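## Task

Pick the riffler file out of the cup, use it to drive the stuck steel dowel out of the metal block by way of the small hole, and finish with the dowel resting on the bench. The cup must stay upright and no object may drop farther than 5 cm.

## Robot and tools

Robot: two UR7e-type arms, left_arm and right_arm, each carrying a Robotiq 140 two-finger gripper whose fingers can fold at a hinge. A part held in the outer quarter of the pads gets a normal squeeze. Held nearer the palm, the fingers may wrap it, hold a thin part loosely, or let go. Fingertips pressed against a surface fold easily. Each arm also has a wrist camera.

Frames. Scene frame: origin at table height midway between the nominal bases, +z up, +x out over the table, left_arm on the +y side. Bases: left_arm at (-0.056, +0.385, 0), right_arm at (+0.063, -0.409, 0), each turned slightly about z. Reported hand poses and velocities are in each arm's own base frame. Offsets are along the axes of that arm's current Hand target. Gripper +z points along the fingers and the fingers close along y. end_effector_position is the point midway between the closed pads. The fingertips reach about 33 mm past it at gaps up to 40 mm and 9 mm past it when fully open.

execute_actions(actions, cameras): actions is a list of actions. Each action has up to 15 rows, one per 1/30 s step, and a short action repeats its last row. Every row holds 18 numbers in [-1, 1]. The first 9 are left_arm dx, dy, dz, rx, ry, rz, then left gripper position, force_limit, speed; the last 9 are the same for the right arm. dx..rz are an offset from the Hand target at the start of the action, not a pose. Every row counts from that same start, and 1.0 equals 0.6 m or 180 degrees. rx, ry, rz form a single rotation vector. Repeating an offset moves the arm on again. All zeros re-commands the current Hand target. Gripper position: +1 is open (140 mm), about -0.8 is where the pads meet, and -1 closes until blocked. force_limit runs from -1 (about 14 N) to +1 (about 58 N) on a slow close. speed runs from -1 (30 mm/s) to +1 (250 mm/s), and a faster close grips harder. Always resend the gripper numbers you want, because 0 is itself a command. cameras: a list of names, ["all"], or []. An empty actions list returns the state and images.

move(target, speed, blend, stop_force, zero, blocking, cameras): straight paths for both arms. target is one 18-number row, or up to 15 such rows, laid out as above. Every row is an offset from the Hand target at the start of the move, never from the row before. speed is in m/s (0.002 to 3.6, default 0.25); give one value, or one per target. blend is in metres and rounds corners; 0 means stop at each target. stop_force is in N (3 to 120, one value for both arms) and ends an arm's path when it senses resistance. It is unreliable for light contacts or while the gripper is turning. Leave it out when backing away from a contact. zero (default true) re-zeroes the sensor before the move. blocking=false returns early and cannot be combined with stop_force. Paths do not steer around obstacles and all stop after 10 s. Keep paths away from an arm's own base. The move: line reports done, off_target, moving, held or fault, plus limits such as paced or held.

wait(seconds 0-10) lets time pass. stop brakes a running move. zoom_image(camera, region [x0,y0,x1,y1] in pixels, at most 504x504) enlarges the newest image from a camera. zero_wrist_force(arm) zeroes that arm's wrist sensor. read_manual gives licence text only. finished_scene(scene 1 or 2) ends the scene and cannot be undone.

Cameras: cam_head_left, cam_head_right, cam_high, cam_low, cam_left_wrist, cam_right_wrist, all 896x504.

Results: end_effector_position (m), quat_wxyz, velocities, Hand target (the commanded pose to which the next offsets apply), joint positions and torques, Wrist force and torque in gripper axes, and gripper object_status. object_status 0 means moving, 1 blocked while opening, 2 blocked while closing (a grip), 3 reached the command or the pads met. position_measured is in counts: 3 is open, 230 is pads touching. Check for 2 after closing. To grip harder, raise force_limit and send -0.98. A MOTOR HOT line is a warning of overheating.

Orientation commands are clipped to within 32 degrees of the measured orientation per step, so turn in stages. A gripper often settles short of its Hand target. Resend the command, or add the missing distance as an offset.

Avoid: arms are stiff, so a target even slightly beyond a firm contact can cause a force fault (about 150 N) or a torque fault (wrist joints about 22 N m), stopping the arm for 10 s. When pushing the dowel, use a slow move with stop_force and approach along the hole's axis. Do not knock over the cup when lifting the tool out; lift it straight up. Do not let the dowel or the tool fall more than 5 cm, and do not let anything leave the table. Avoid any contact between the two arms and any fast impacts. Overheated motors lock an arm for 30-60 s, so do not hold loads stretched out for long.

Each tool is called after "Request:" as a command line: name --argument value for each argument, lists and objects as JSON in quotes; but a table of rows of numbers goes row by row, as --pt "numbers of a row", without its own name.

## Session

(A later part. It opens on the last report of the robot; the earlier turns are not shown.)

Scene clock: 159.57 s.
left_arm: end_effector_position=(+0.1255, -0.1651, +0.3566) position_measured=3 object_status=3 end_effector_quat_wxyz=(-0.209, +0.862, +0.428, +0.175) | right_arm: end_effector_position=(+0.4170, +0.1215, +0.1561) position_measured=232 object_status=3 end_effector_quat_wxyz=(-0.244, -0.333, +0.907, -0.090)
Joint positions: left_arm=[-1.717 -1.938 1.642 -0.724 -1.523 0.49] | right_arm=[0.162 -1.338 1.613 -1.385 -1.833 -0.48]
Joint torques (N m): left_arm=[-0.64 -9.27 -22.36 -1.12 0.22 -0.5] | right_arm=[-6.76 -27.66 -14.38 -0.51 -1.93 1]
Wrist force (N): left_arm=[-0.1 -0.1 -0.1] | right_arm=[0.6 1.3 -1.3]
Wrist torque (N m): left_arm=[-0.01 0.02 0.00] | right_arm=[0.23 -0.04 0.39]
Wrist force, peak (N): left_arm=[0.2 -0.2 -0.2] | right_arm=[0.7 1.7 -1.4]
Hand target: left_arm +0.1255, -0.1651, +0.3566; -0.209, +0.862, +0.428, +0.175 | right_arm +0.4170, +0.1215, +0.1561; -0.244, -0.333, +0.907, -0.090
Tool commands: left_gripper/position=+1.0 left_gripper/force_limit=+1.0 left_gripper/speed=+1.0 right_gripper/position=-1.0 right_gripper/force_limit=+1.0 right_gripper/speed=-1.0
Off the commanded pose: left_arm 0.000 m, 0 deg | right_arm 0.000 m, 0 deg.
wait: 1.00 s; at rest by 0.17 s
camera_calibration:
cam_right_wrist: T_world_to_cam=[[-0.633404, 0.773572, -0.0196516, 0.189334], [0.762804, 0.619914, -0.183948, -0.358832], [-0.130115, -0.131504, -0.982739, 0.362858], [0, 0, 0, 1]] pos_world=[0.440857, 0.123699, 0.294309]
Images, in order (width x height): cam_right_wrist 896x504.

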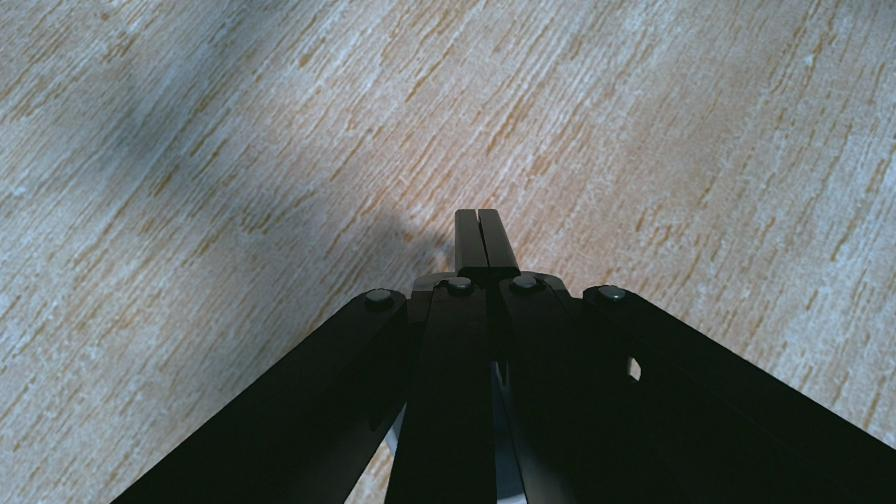

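Request:
move --target '[0,0,0,0,0,0,1,1,1,0.025,0,-0.0433,0,0,0,-1,1,-1]' --speed 0.05 --cameras '["cam_right_wrist","cam_low","cam_high"]'

Request:
zoom_image --camera "cam_low" --region '[376, 210, 416, 250]'

Request:
zoom_image --camera "cam_high" --region '[380, 140, 450, 225]'

Request:
zoom_image --camera "cam_right_wrist" --region '[380, 150, 580, 400]'

Scene clock: 163.17 s.
left_arm: end_effector_position=(+0.1255, -0.1651, +0.3566) position_measured=3 object_status=3 end_effector_quat_wxyz=(-0.209, +0.862, +0.428, +0.175) | right_arm: end_effector_position=(+0.4171, +0.1215, +0.1862) position_measured=232 object_status=3 end_effector_quat_wxyz=(-0.244, -0.333, +0.907, -0.090)
Joint positions: left_arm=[-1.717 -1.938 1.642 -0.724 -1.523 0.49] | right_arm=[0.162 -1.355 1.555 -1.31 -1.833 -0.48]
Joint torques (N m): left_arm=[-0.49 -8.9 -21.65 -0.9 0.02 -0.62] | right_arm=[6.64 -24.34 -11.34 -4.1 1.5 1.2]
Wrist force (N): left_arm=[-0.1 -0.1 0.1] | right_arm=[0.5 1.6 -0.5]
Wrist torque (N m): left_arm=[-0.01 0.02 0.00] | right_arm=[0.24 -0.10 0.38]
Wrist force, peak (N): left_arm=[-0.1 -0.4 -0.1] | right_arm=[0.8 1.5 -1.5]
Hand target: left_arm +0.1255, -0.1651, +0.3566; -0.209, +0.862, +0.428, +0.175 | right_arm +0.4170, +0.1215, +0.1861; -0.244, -0.333, +0.907, -0.090
Off the commanded pose: left_arm 0.000 m, 0 deg | right_arm 0.000 m, 0 deg.
move: done
camera_calibration:
cam_right_wrist: T_world_to_cam=[[-0.633422, 0.773552, -0.0198237, 0.190058], [0.762857, 0.619961, -0.183569, -0.353506], [-0.12971, -0.131399, -0.982807, 0.392381], [0, 0, 0, 1]] pos_world=[0.440958, 0.123699, 0.32451]
Images, in order (width x height): cam_high 896x504, cam_low 896x504, cam_right_wrist 896x504.

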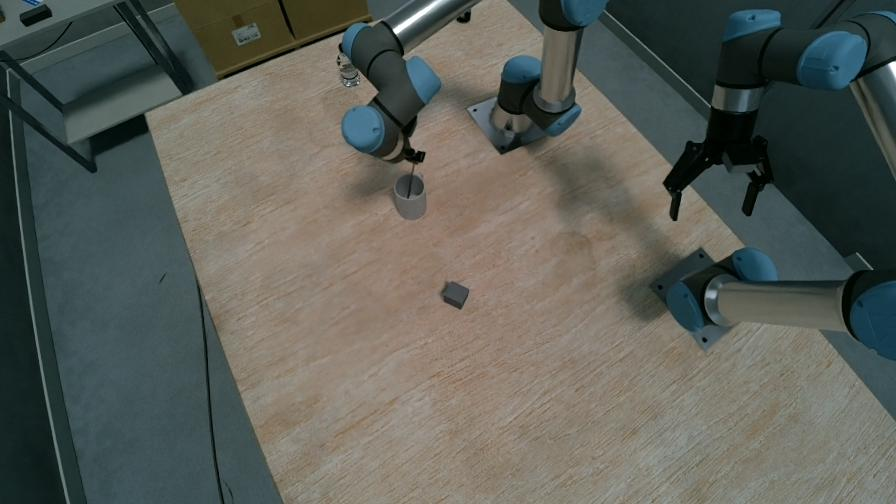

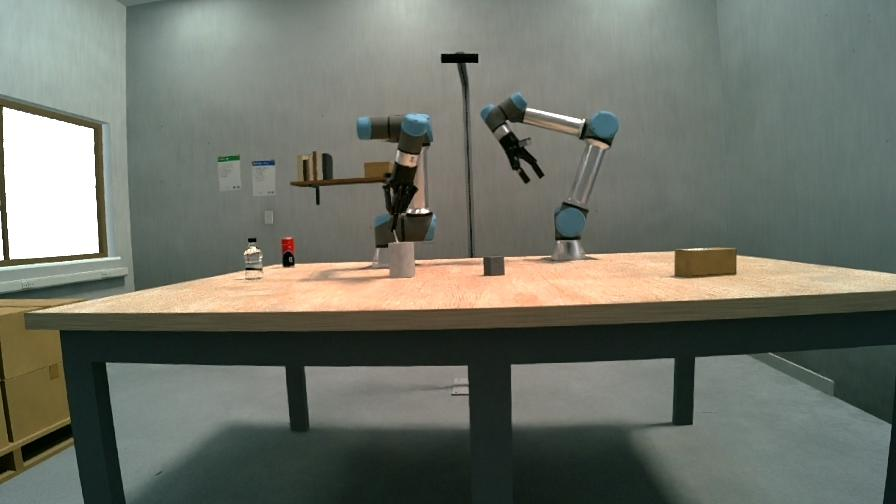

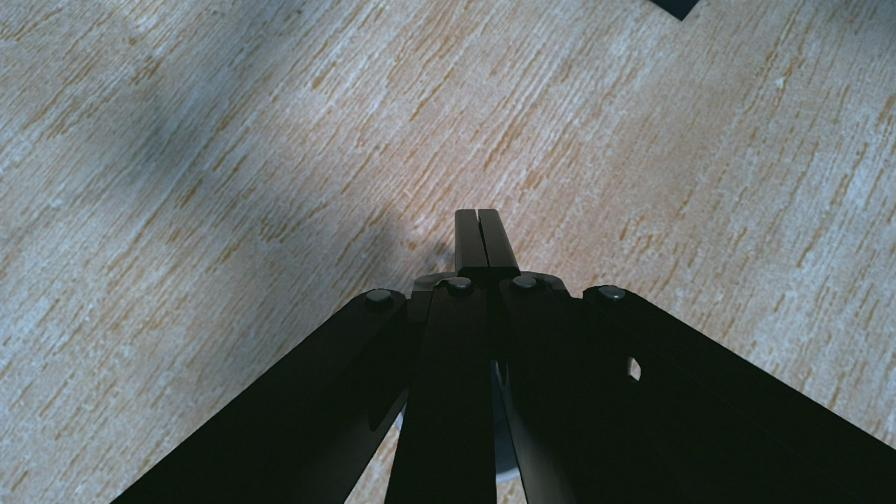

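Scaled by 12.600 from the camera's 896x504 image, which has a finer 1280x720 frame.

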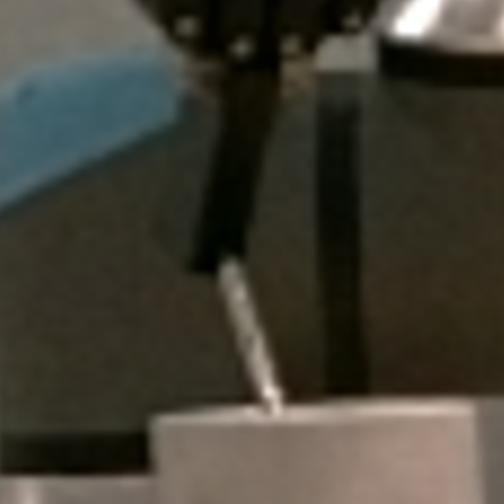

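Scaled by 5.929 from the camera's 896x504 image, which has a finer 1280x720 frame.

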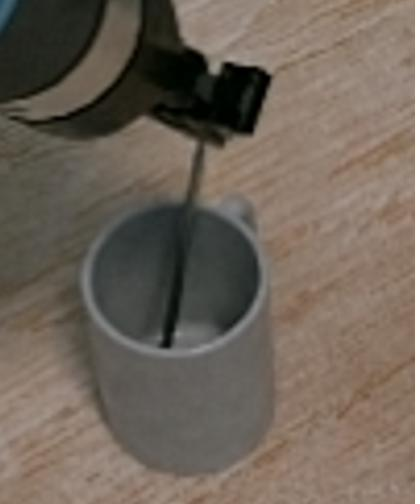

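Scaled by 2.016 from the camera's 896x504 image, which has a finer 1280x720 frame.

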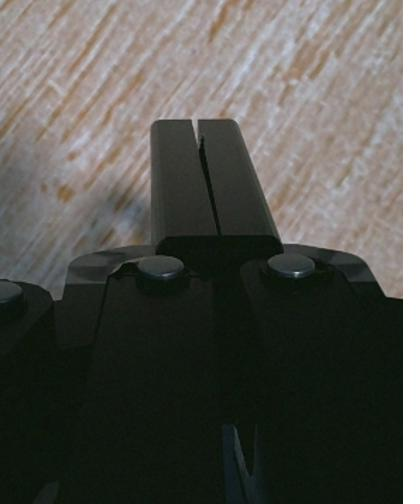

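Request:
move --target '[0,0,0,0,0,0,1,1,1,0.125,0,-0.2165,0,0,0,-1,1,-1]' --speed 0.12 --cameras '["cam_right_wrist","cam_low","cam_high","cam_head_left"]'

Request:
zoom_image --camera "cam_low" --region '[366, 180, 446, 280]'

Request:
zoom_image --camera "cam_high" --region '[350, 100, 450, 225]'

Request:
zoom_image --camera "cam_head_left" --region '[430, 180, 520, 280]'

Scene clock: 167.27 s.
left_arm: end_effector_position=(+0.1255, -0.1651, +0.3566) position_measured=3 object_status=3 end_effector_quat_wxyz=(-0.209, +0.862, +0.428, +0.175) | right_arm: end_effector_position=(+0.4172, +0.1217, +0.3360) position_measured=232 object_status=3 end_effector_quat_wxyz=(-0.244, -0.333, +0.907, -0.089)
Joint positions: left_arm=[-1.717 -1.938 1.642 -0.724 -1.523 0.49] | right_arm=[0.162 -1.357 1.173 -0.926 -1.832 -0.48]
Joint torques (N m): left_arm=[-0.44 -8.61 -22.36 -0.86 0.16 -0.67] | right_arm=[6.2 -42.23 -23.35 -1.55 1.55 1.16]
Wrist force (N): left_arm=[0.1 -0.1 -0.1] | right_arm=[0.3 2.0 -0.9]
Wrist torque (N m): left_arm=[-0.03 -0.02 0.00] | right_arm=[0.34 -0.06 0.37]
Wrist force, peak (N): left_arm=[-0.1 -0.4 0.1] | right_arm=[1.3 1.4 -2.4]
Hand target: left_arm +0.1255, -0.1651, +0.3566; -0.209, +0.862, +0.428, +0.175 | right_arm +0.4172, +0.1217, +0.3361; -0.244, -0.333, +0.907, -0.090
Off the commanded pose: left_arm 0.000 m, 0 deg | right_arm 0.000 m, 0 deg.
move: done
camera_calibration:
cam_right_wrist: T_world_to_cam=[[-0.633396, 0.77358, -0.0195894, 0.192871], [0.762794, 0.619904, -0.184023, -0.326051], [-0.130213, -0.131502, -0.982727, 0.539755], [0, 0, 0, 1]] pos_world=[0.441156, 0.123898, 0.474209]
Images, in order (width x height): cam_head_left 896x504, cam_high 896x504, cam_low 896x504, cam_right_wrist 896x504.

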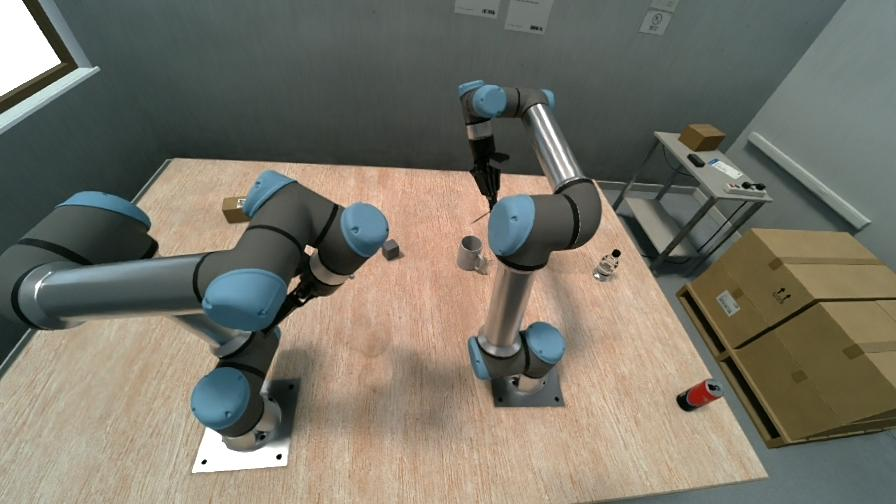

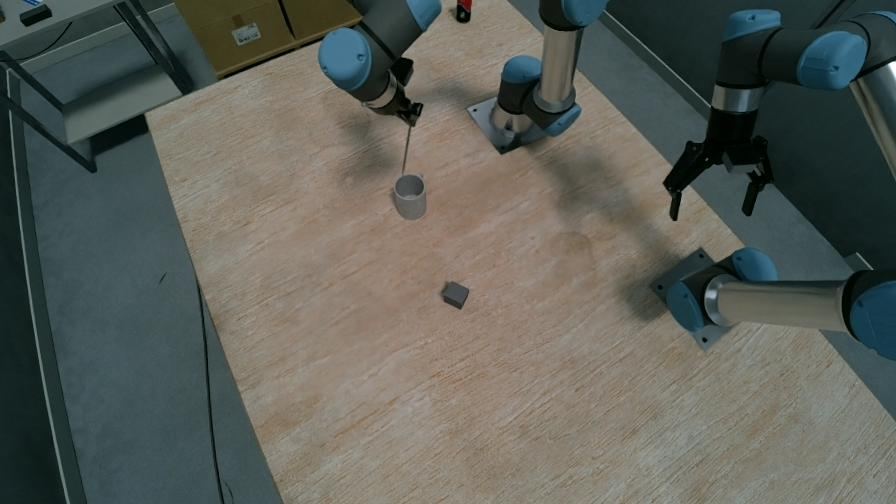

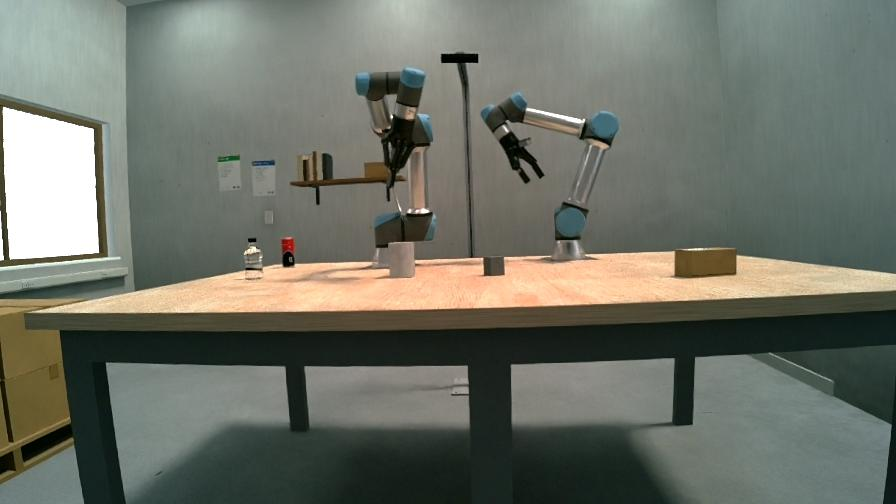

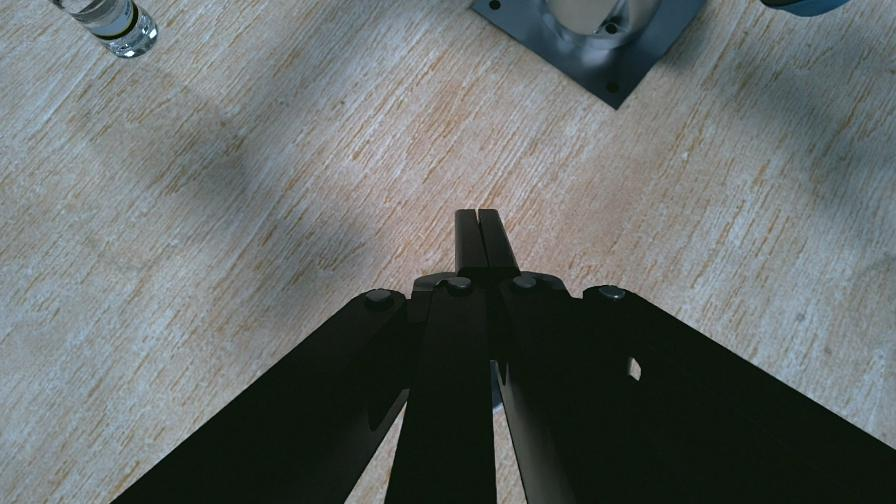

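Scaled by 5.040 from the camera's 896x504 image, which has a finer 1280x720 frame.

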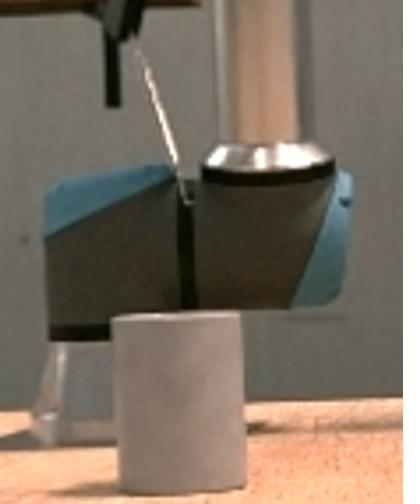

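Scaled by 4.032 from the camera's 896x504 image, which has a finer 1280x720 frame.

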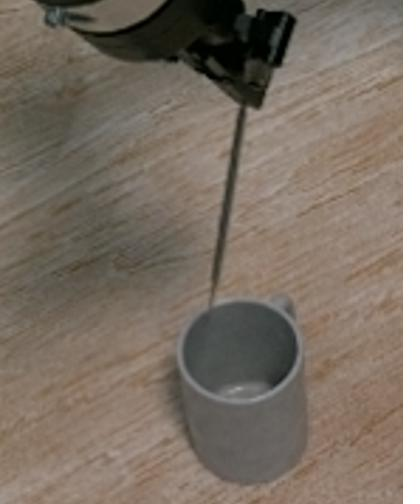

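Scaled by 5.040 from the camera's 896x504 image, which has a finer 1280x720 frame.

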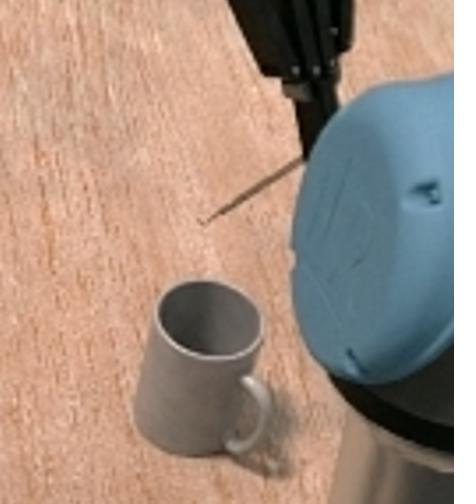

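Request:
zoom_image --camera "cam_head_left" --region '[462, 202, 502, 232]'

Request:
zoom_image --camera "cam_low" --region '[380, 180, 420, 230]'

Request:
zoom_image --camera "cam_high" --region '[390, 110, 430, 190]'

Scaled by 12.600 from the camera's 896x504 image, which has a finer 1280x720 frame.

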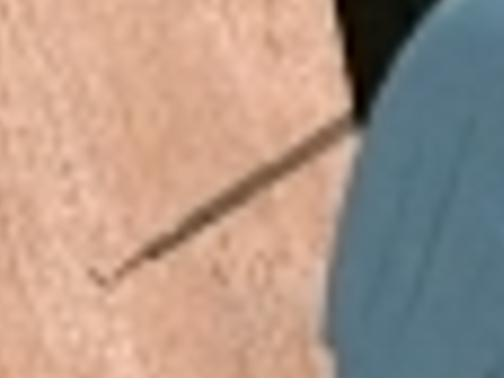

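Scaled by 10.080 from the camera's 896x504 image, which has a finer 1280x720 frame.

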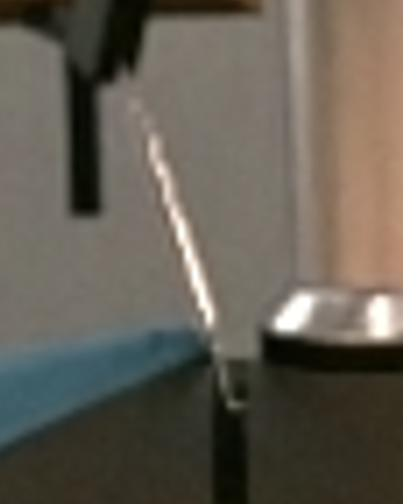

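Scaled by 6.300 from the camera's 896x504 image, which has a finer 1280x720 frame.

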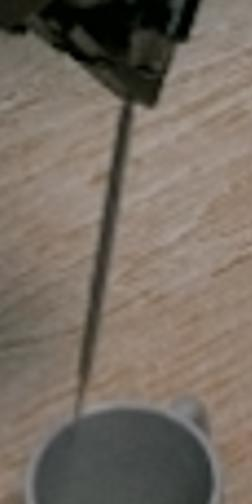

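Request:
move --target '[0.1507,0.4595,0.0048,-0.433,0.09,0.7108,-0.08,0,0,-0.0993,0.381,0.108,0.0031,-0.3048,-0.2881,-1,1,-1]' --speed 0.35 --cameras '["cam_left_wrist","cam_right_wrist","cam_low","cam_high","cam_head_right"]'

Scene clock: 242.77 s.
left_arm: end_effector_position=(+0.4011, -0.2542, +0.3396) position_measured=139 object_status=3 end_effector_quat_wxyz=(+0.190, +0.656, -0.709, +0.176) | right_arm: end_effector_position=(+0.2838, +0.3083, +0.2501) position_measured=232 object_status=3 end_effector_quat_wxyz=(-0.174, +0.685, -0.685, -0.176)
Joint positions: left_arm=[-0.555 -1.773 1.762 -1.819 -2.031 4.174] | right_arm=[0.088 -2.045 2.101 -1.674 -1.072 -1.471]
Joint torques (N m): left_arm=[-11.69 -14.38 -29.86 -4.36 -1.47 1.16] | right_arm=[8.36 4.42 -38.4 -1.06 -0.01 -0.93]
Wrist force (N): left_arm=[-0.4 -0.3 0.1] | right_arm=[-3.3 2.2 0.9]
Wrist torque (N m): left_arm=[-0.04 0.04 -0.02] | right_arm=[0.36 0.68 0.21]
Wrist force, peak (N): left_arm=[-0.4 -1.7 0.3] | right_arm=[-3.5 2.5 1.4]
Hand target: left_arm +0.4011, -0.2543, +0.3397; +0.190, +0.656, -0.709, +0.176 | right_arm +0.2838, +0.3083, +0.2501; -0.174, +0.685, -0.685, -0.176
Off the commanded pose: left_arm 0.000 m, 0 deg | right_arm 0.000 m, 0 deg.
move: done
camera_calibration:
cam_left_wrist: T_world_to_cam=[[-0.996828, 0.0788199, -0.0110388, 0.434457], [0.0794773, 0.978455, -0.190552, 0.287645], [-0.00421828, -0.190825, -0.981615, 0.430659], [0, 0, 0, 1]] pos_world=[0.412034, -0.233512, 0.482348]
cam_right_wrist: T_world_to_cam=[[-0.999667, 0.0250001, 0.00639065, 0.290545], [0.0214409, 0.666959, 0.744786, -0.392019], [0.0143575, 0.744675, -0.667273, 0.0725188], [0, 0, 0, 1]] pos_world=[0.297812, 0.200194, 0.338503]
Images, in order (width x height): cam_head_right 896x504, cam_high 896x504, cam_low 896x504, cam_left_wrist 896x504, cam_right_wrist 896x504.

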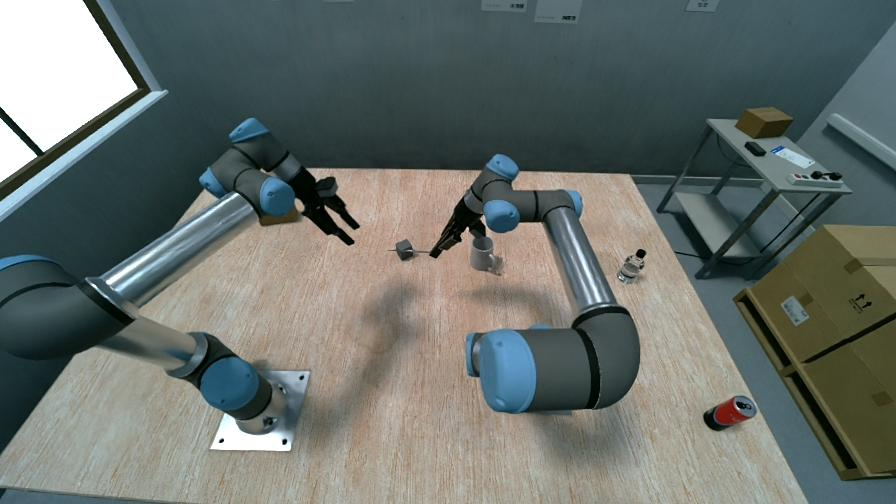

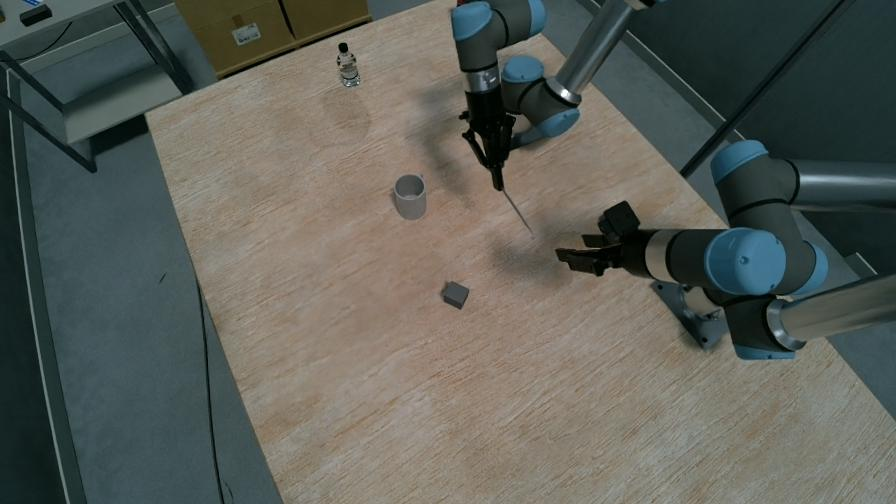

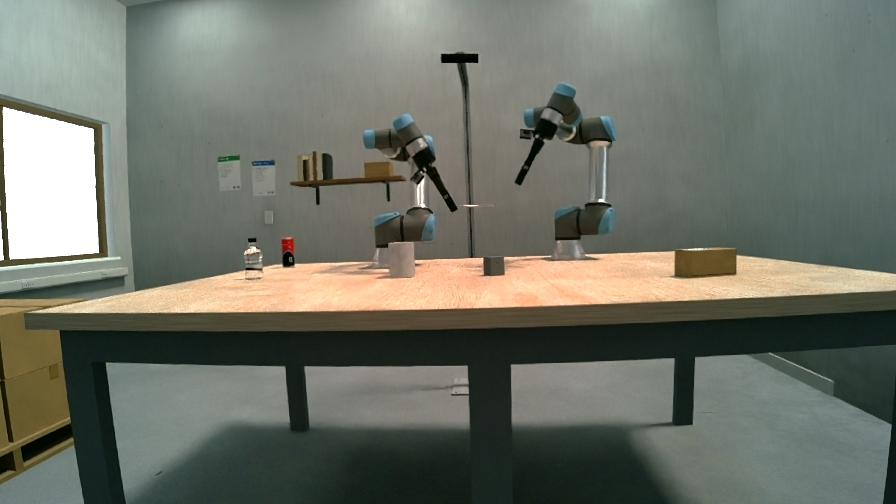

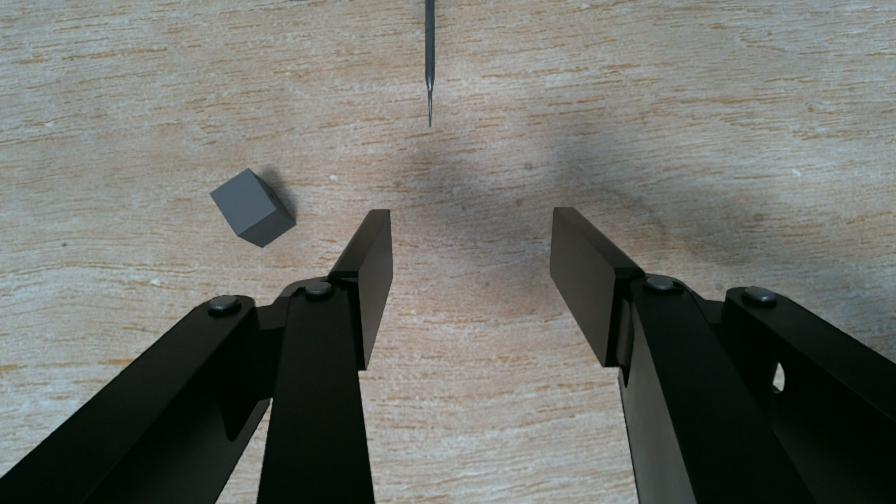

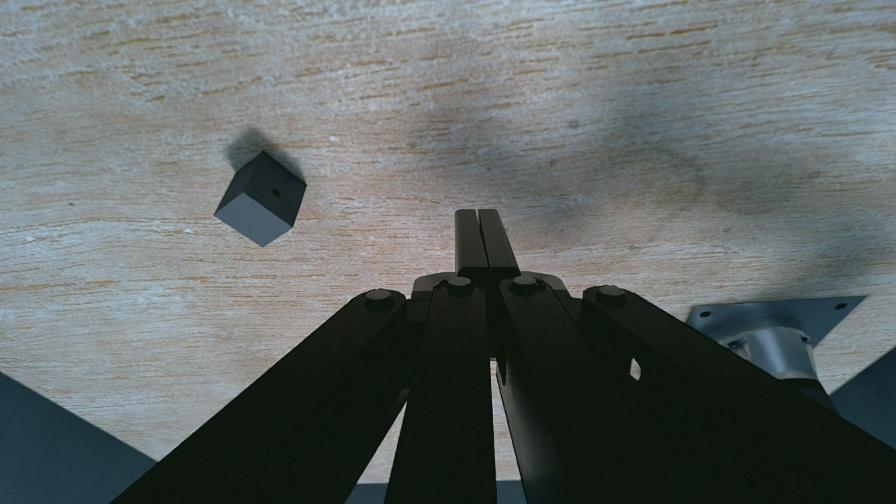

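Request:
zoom_image --camera "cam_left_wrist" --region '[390, 0, 470, 140]'

Request:
zoom_image --camera "cam_right_wrist" --region '[200, 130, 330, 260]'

Request:
zoom_image --camera "cam_low" --region '[440, 180, 510, 230]'

Request:
zoom_image --camera "cam_high" --region '[480, 160, 550, 250]'

Scaled by 3.600 from the camera's 896x504 image, which has a finer 1280x720 frame.

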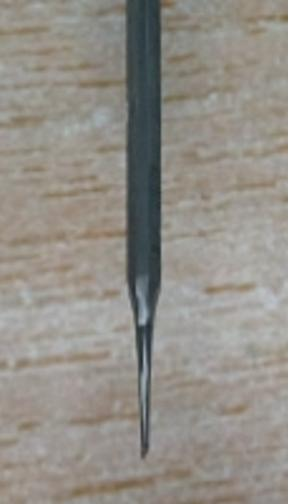

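Scaled by 3.877 from the camera's 896x504 image, which has a finer 1280x720 frame.

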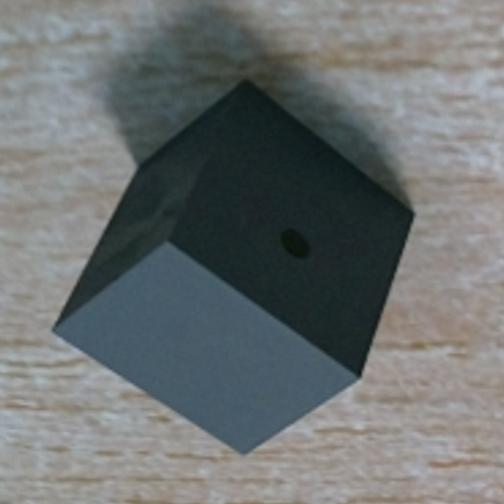

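Scaled by 7.200 from the camera's 896x504 image, which has a finer 1280x720 frame.

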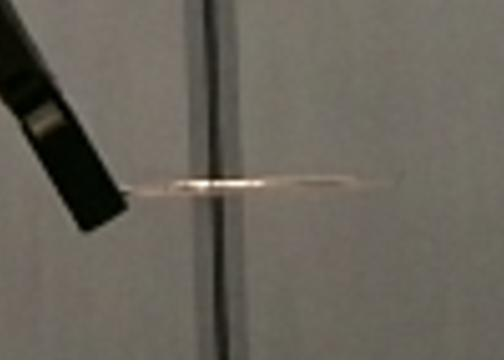

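Scaled by 5.600 from the camera's 896x504 image, which has a finer 1280x720 frame.

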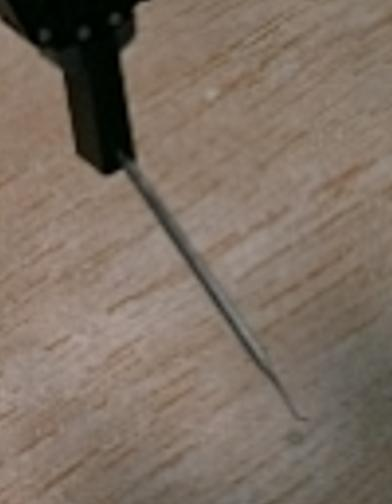

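Request:
move --target '[0.0168,-0.034,0.3597,0,0,0,-0.08,0,0,0.1423,0,0.2592,0,0,0,-1,1,-1]' --speed 0.15 --cameras '["cam_left_wrist","cam_right_wrist","cam_low","cam_high","cam_head_right"]'

Request:
zoom_image --camera "cam_left_wrist" --region '[360, 60, 600, 300]'

Request:
zoom_image --camera "cam_low" --region '[430, 190, 530, 280]'

Scene clock: 262.67 s.
left_arm: end_effector_position=(+0.4124, -0.3722, +0.1579) position_measured=139 object_status=3 end_effector_quat_wxyz=(+0.190, +0.656, -0.709, +0.176) | right_arm: end_effector_position=(+0.2835, +0.3080, +0.0727) position_measured=232 object_status=3 end_effector_quat_wxyz=(-0.174, +0.685, -0.685, -0.176)
Joint positions: left_arm=[-0.756 -1.517 2.034 -2.436 -1.97 3.963] | right_arm=[0.087 -1.86 2.483 -2.239 -1.072 -1.472]
Joint torques (N m): left_arm=[11.31 -22.92 -29.35 -4.24 -2.8 0.81] | right_arm=[7.64 -9.61 -29.9 -4.29 -1.07 -0.88]
Wrist force (N): left_arm=[-0.2 -0.2 -0.1] | right_arm=[-3.3 1.9 1.0]
Wrist torque (N m): left_arm=[-0.05 0.01 0.09] | right_arm=[0.29 0.67 0.21]
Wrist force, peak (N): left_arm=[-0.2 -0.3 2.2] | right_arm=[-4.1 2.4 -0.6]
Hand target: left_arm +0.4125, -0.3723, +0.1579; +0.190, +0.656, -0.709, +0.176 | right_arm +0.2836, +0.3080, +0.0727; -0.174, +0.685, -0.685, -0.176
Off the commanded pose: left_arm 0.000 m, 0 deg | right_arm 0.000 m, 0 deg.
move: done
camera_calibration:
cam_left_wrist: T_world_to_cam=[[-0.996811, 0.0790552, -0.010873, 0.45314], [0.0796769, 0.978454, -0.190471, 0.367446], [-0.00441902, -0.19073, -0.981633, 0.229855], [0, 0, 0, 1]] pos_world=[0.423434, -0.351512, 0.300548]
cam_right_wrist: T_world_to_cam=[[-0.999666, 0.0249839, 0.00667654, 0.29134], [0.021641, 0.666852, 0.744876, -0.259806], [0.0141577, 0.744771, -0.66717, -0.0456795], [0, 0, 0, 1]] pos_world=[0.297512, 0.199994, 0.161102]
Images, in order (width x height): cam_head_right 896x504, cam_high 896x504, cam_low 896x504, cam_left_wrist 896x504, cam_right_wrist 896x504.

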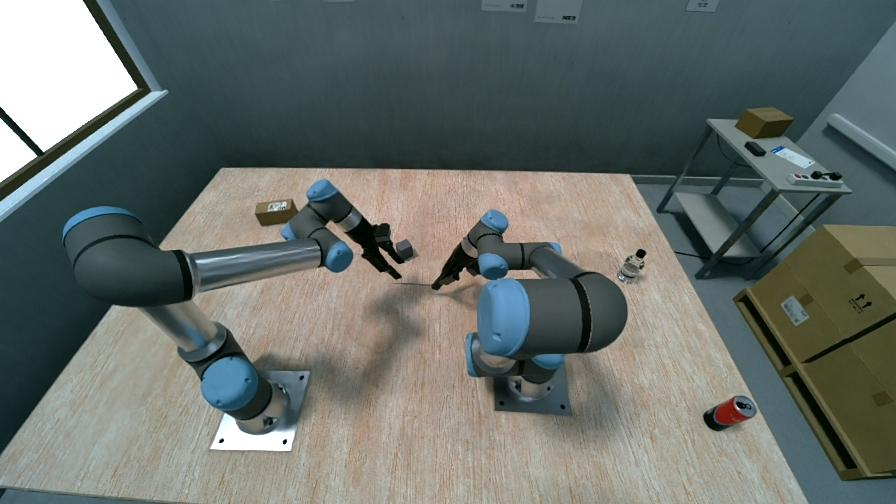

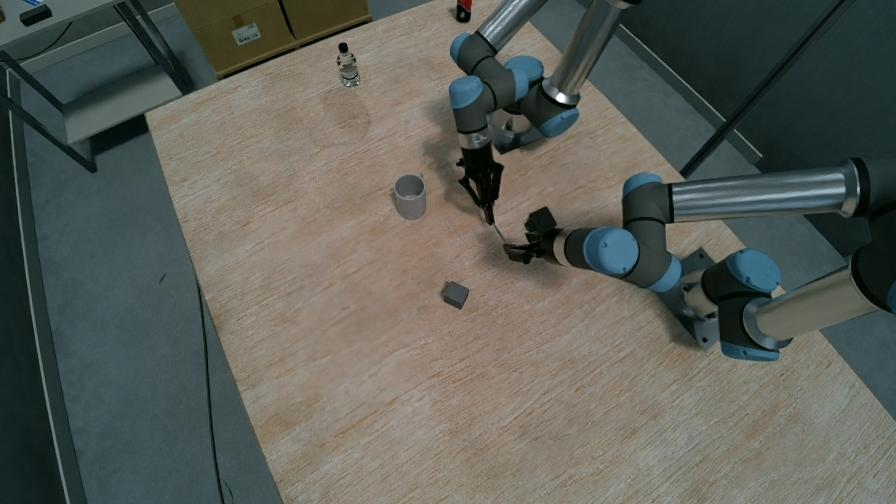

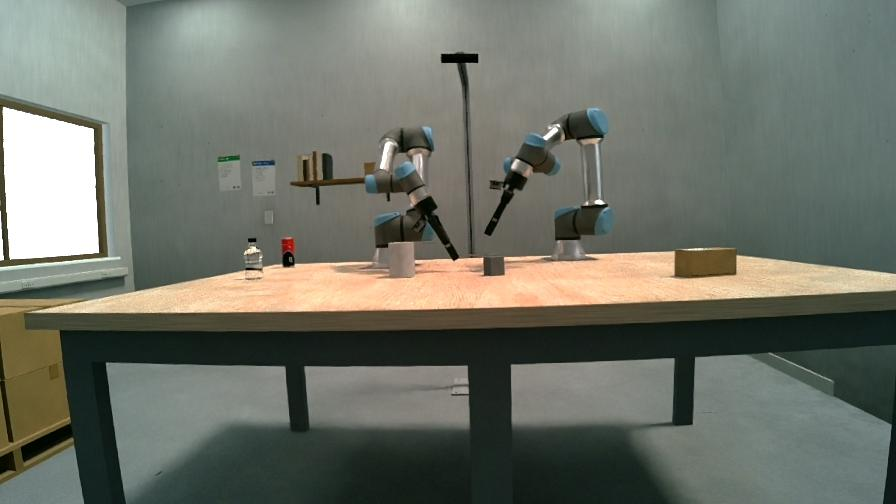

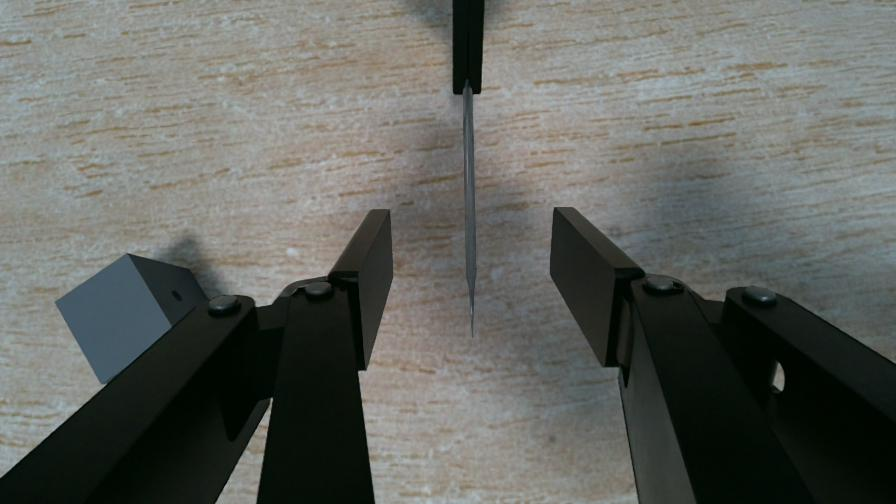

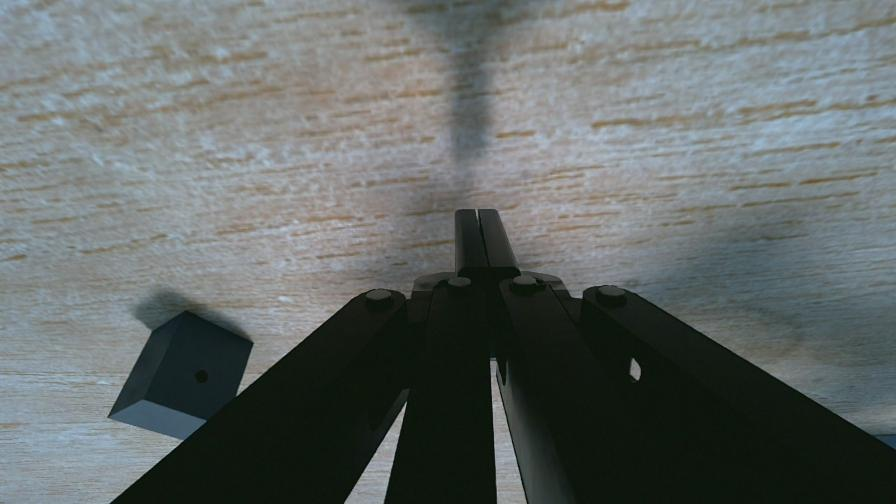

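Scaled by 2.100 from the camera's 896x504 image, which has a finer 1280x720 frame.

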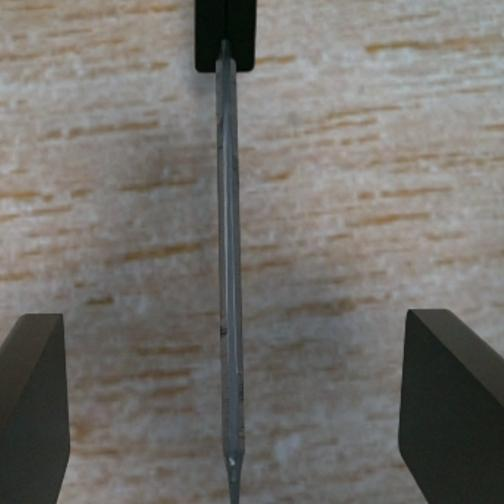

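Scaled by 5.040 from the camera's 896x504 image, which has a finer 1280x720 frame.

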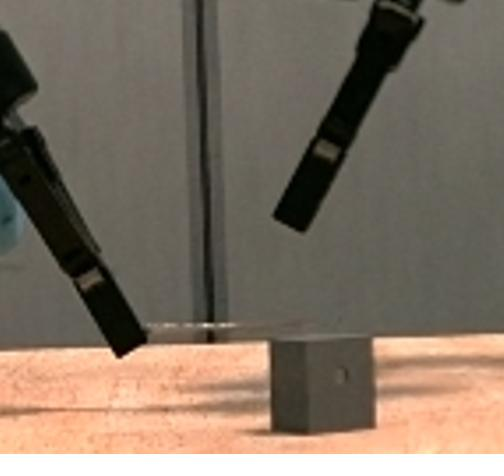

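Request:
move --target '[-0.00917, 0.00333, 0.1333, 0, 0, 0, -0.08, 0, 0, 0, 0, 0, 0, 0, 0, -1, 1, -1]' --speed 0.15 --cameras '["cam_left_wrist", "cam_head_left"]'

Scene clock: 283.00 s.
left_arm: end_effector_position=(+0.4078, -0.4073, +0.0859) position_measured=139 object_status=3 end_effector_quat_wxyz=(+0.190, +0.656, -0.709, +0.176) | right_arm: end_effector_position=(+0.2836, +0.3080, +0.0727) position_measured=232 object_status=3 end_effector_quat_wxyz=(-0.174, +0.685, -0.685, -0.176)
Joint positions: left_arm=[-0.817 -1.371 2.095 -2.667 -1.949 3.902] | right_arm=[0.087 -1.86 2.483 -2.239 -1.072 -1.472]
Joint torques (N m): left_arm=[11.35 -26.14 -27.85 -4.11 -2.79 0.78] | right_arm=[7.29 -1.44 -34.19 -5.55 -1.32 -1.26]
Wrist force (N): left_arm=[-0.1 -0.2 -0.1] | right_arm=[-3.2 2.1 1.1]
Wrist torque (N m): left_arm=[-0.04 -0.01 0.09] | right_arm=[0.32 0.63 0.21]
Wrist force, peak (N): left_arm=[-0.2 -0.4 -2.4] | right_arm=[-3.5 2.5 1.0]
Hand target: left_arm +0.4079, -0.4073, +0.0859; +0.190, +0.656, -0.709, +0.176 | right_arm +0.2836, +0.3080, +0.0727; -0.174, +0.685, -0.685, -0.176
Off the commanded pose: left_arm 0.000 m, 0 deg | right_arm 0.000 m, 0 deg.
move: done
camera_calibration:
cam_left_wrist: T_world_to_cam=[[-0.996811, 0.0790552, -0.010873, 0.450439], [0.0796769, 0.978454, -0.190471, 0.388352], [-0.00441902, -0.19073, -0.981633, 0.152481], [0, 0, 0, 1]] pos_world=[0.418734, -0.386512, 0.228548]
Images, in order (width x height): cam_head_left 896x504, cam_left_wrist 896x504.

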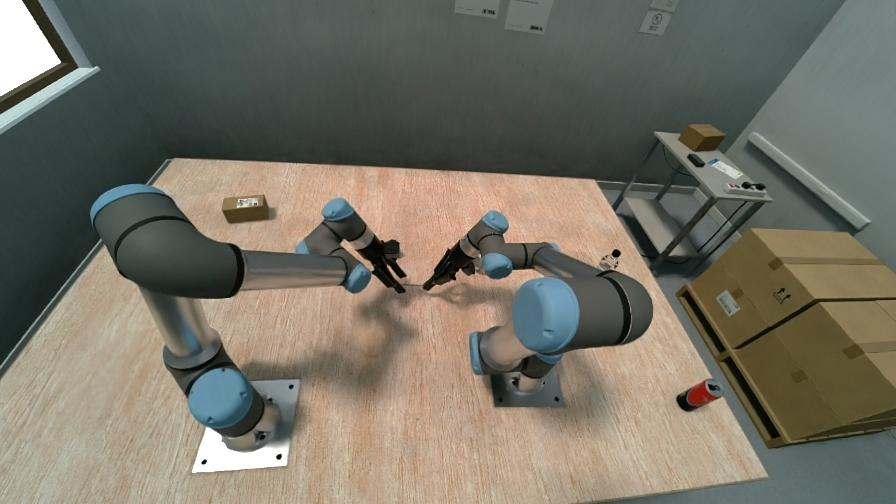

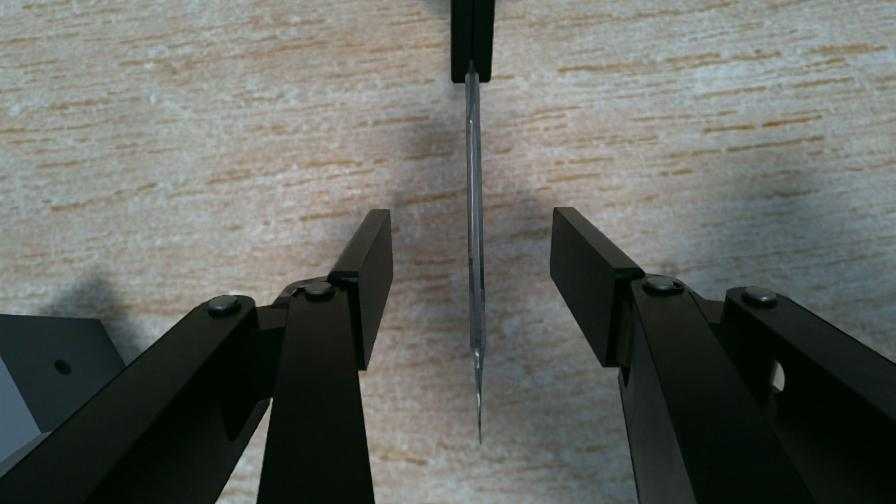

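Request:
move --target '[0, 0.001, 0.0267, 0, 0, 0, -0.08, 0, 0, 0, 0, 0, 0, 0, 0, -1, 1, -1]' --speed 0.06 --cameras '["cam_left_wrist", "cam_low"]'

Request:
zoom_image --camera "cam_left_wrist" --region '[320, 20, 640, 500]'

Request:
zoom_image --camera "cam_low" --region '[350, 150, 550, 270]'

Scene clock: 287.60 s.
left_arm: end_effector_position=(+0.4066, -0.4153, +0.0719) position_measured=139 object_status=3 end_effector_quat_wxyz=(+0.190, +0.656, -0.709, +0.176) end_effector_velocity=(-0.001, +0.002, +0.000) end_effector_angular_velocity=(+0.004, +0.003, -0.001) | right_arm: end_effector_position=(+0.2836, +0.3080, +0.0727) position_measured=232 object_status=3 end_effector_quat_wxyz=(-0.174, +0.685, -0.685, -0.176)
Joint positions: left_arm=[-0.83 -1.337 2.101 -2.712 -1.944 3.888] | right_arm=[0.087 -1.86 2.483 -2.239 -1.072 -1.472]
Joint velocities: left_arm=[0.001 -0.003 0 0.009 0 0.002] | right_arm=[within noise]
Joint torques (N m): left_arm=[5.38 -41.04 -20.62 -0.83 -0.45 1.12] | right_arm=[5.62 -3.1 -34.86 -3.96 -1.3 -1.55]
Wrist force (N): left_arm=[-0.2 -0.1 -0.3] | right_arm=[-3.2 2.2 1.0]
Wrist torque (N m): left_arm=[-0.01 0.01 0.09] | right_arm=[0.35 0.64 0.21]
Wrist force, peak (N): left_arm=[-0.5 -0.2 -0.7] | right_arm=[-3.6 2.4 1.1]
Hand target: left_arm +0.4067, -0.4152, +0.0720; +0.190, +0.656, -0.709, +0.176 | right_arm +0.2836, +0.3080, +0.0727; -0.174, +0.685, -0.685, -0.176
Off the commanded pose: left_arm 0.000 m, 0 deg | right_arm 0.000 m, 0 deg.
move: done
camera_calibration:
cam_left_wrist: T_world_to_cam=[[-0.996819, 0.0789361, -0.0109597, 0.449699], [0.0795763, 0.978445, -0.190559, 0.393666], [-0.00431852, -0.190825, -0.981614, 0.137124], [0, 0, 0, 1]] pos_world=[0.417534, -0.394512, 0.214548]
Images, in order (width x height): cam_low 896x504, cam_left_wrist 896x504.

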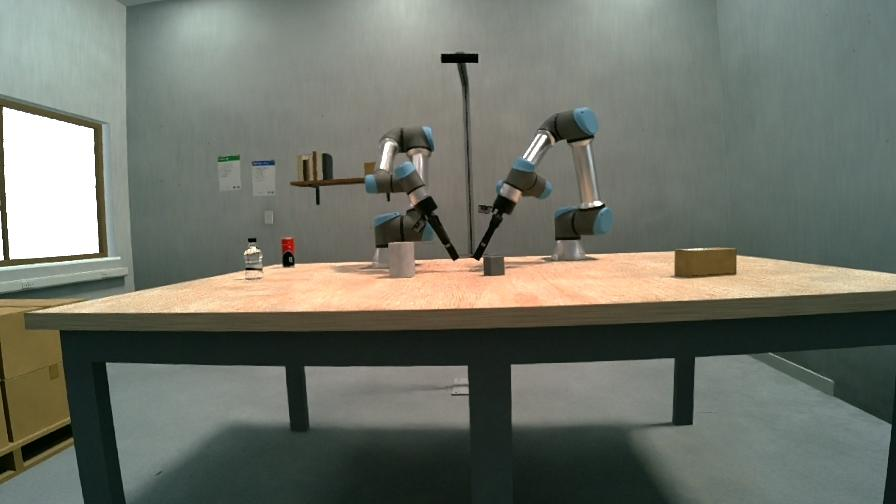

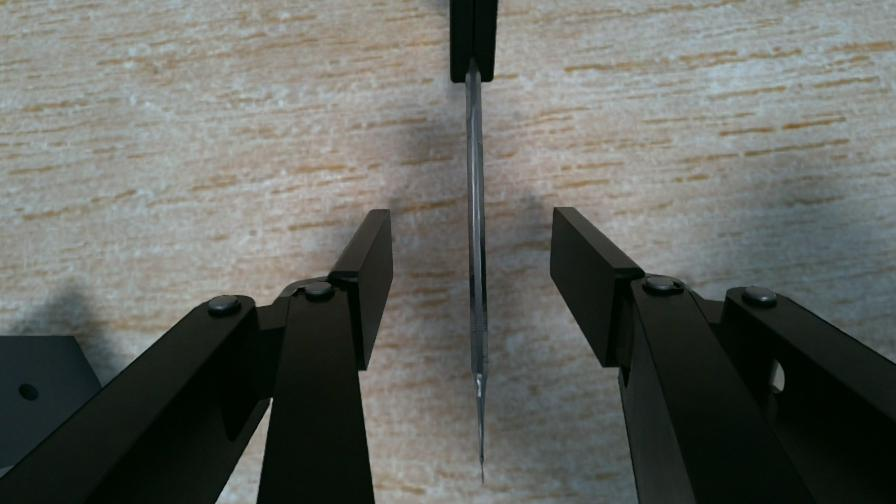

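Scaled by 1.050 from the camera's 896x504 image, which has a finer 1280x720 frame.

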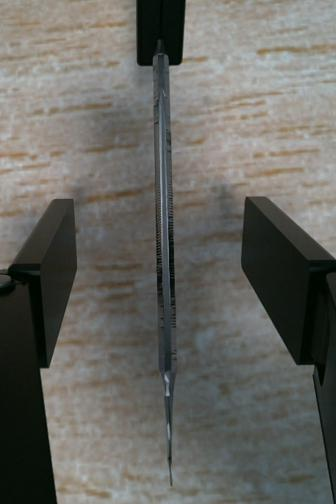

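Scaled by 2.520 from the camera's 896x504 image, which has a finer 1280x720 frame.

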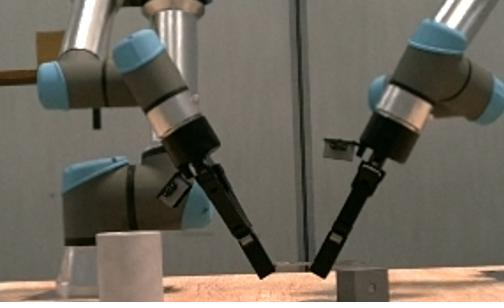

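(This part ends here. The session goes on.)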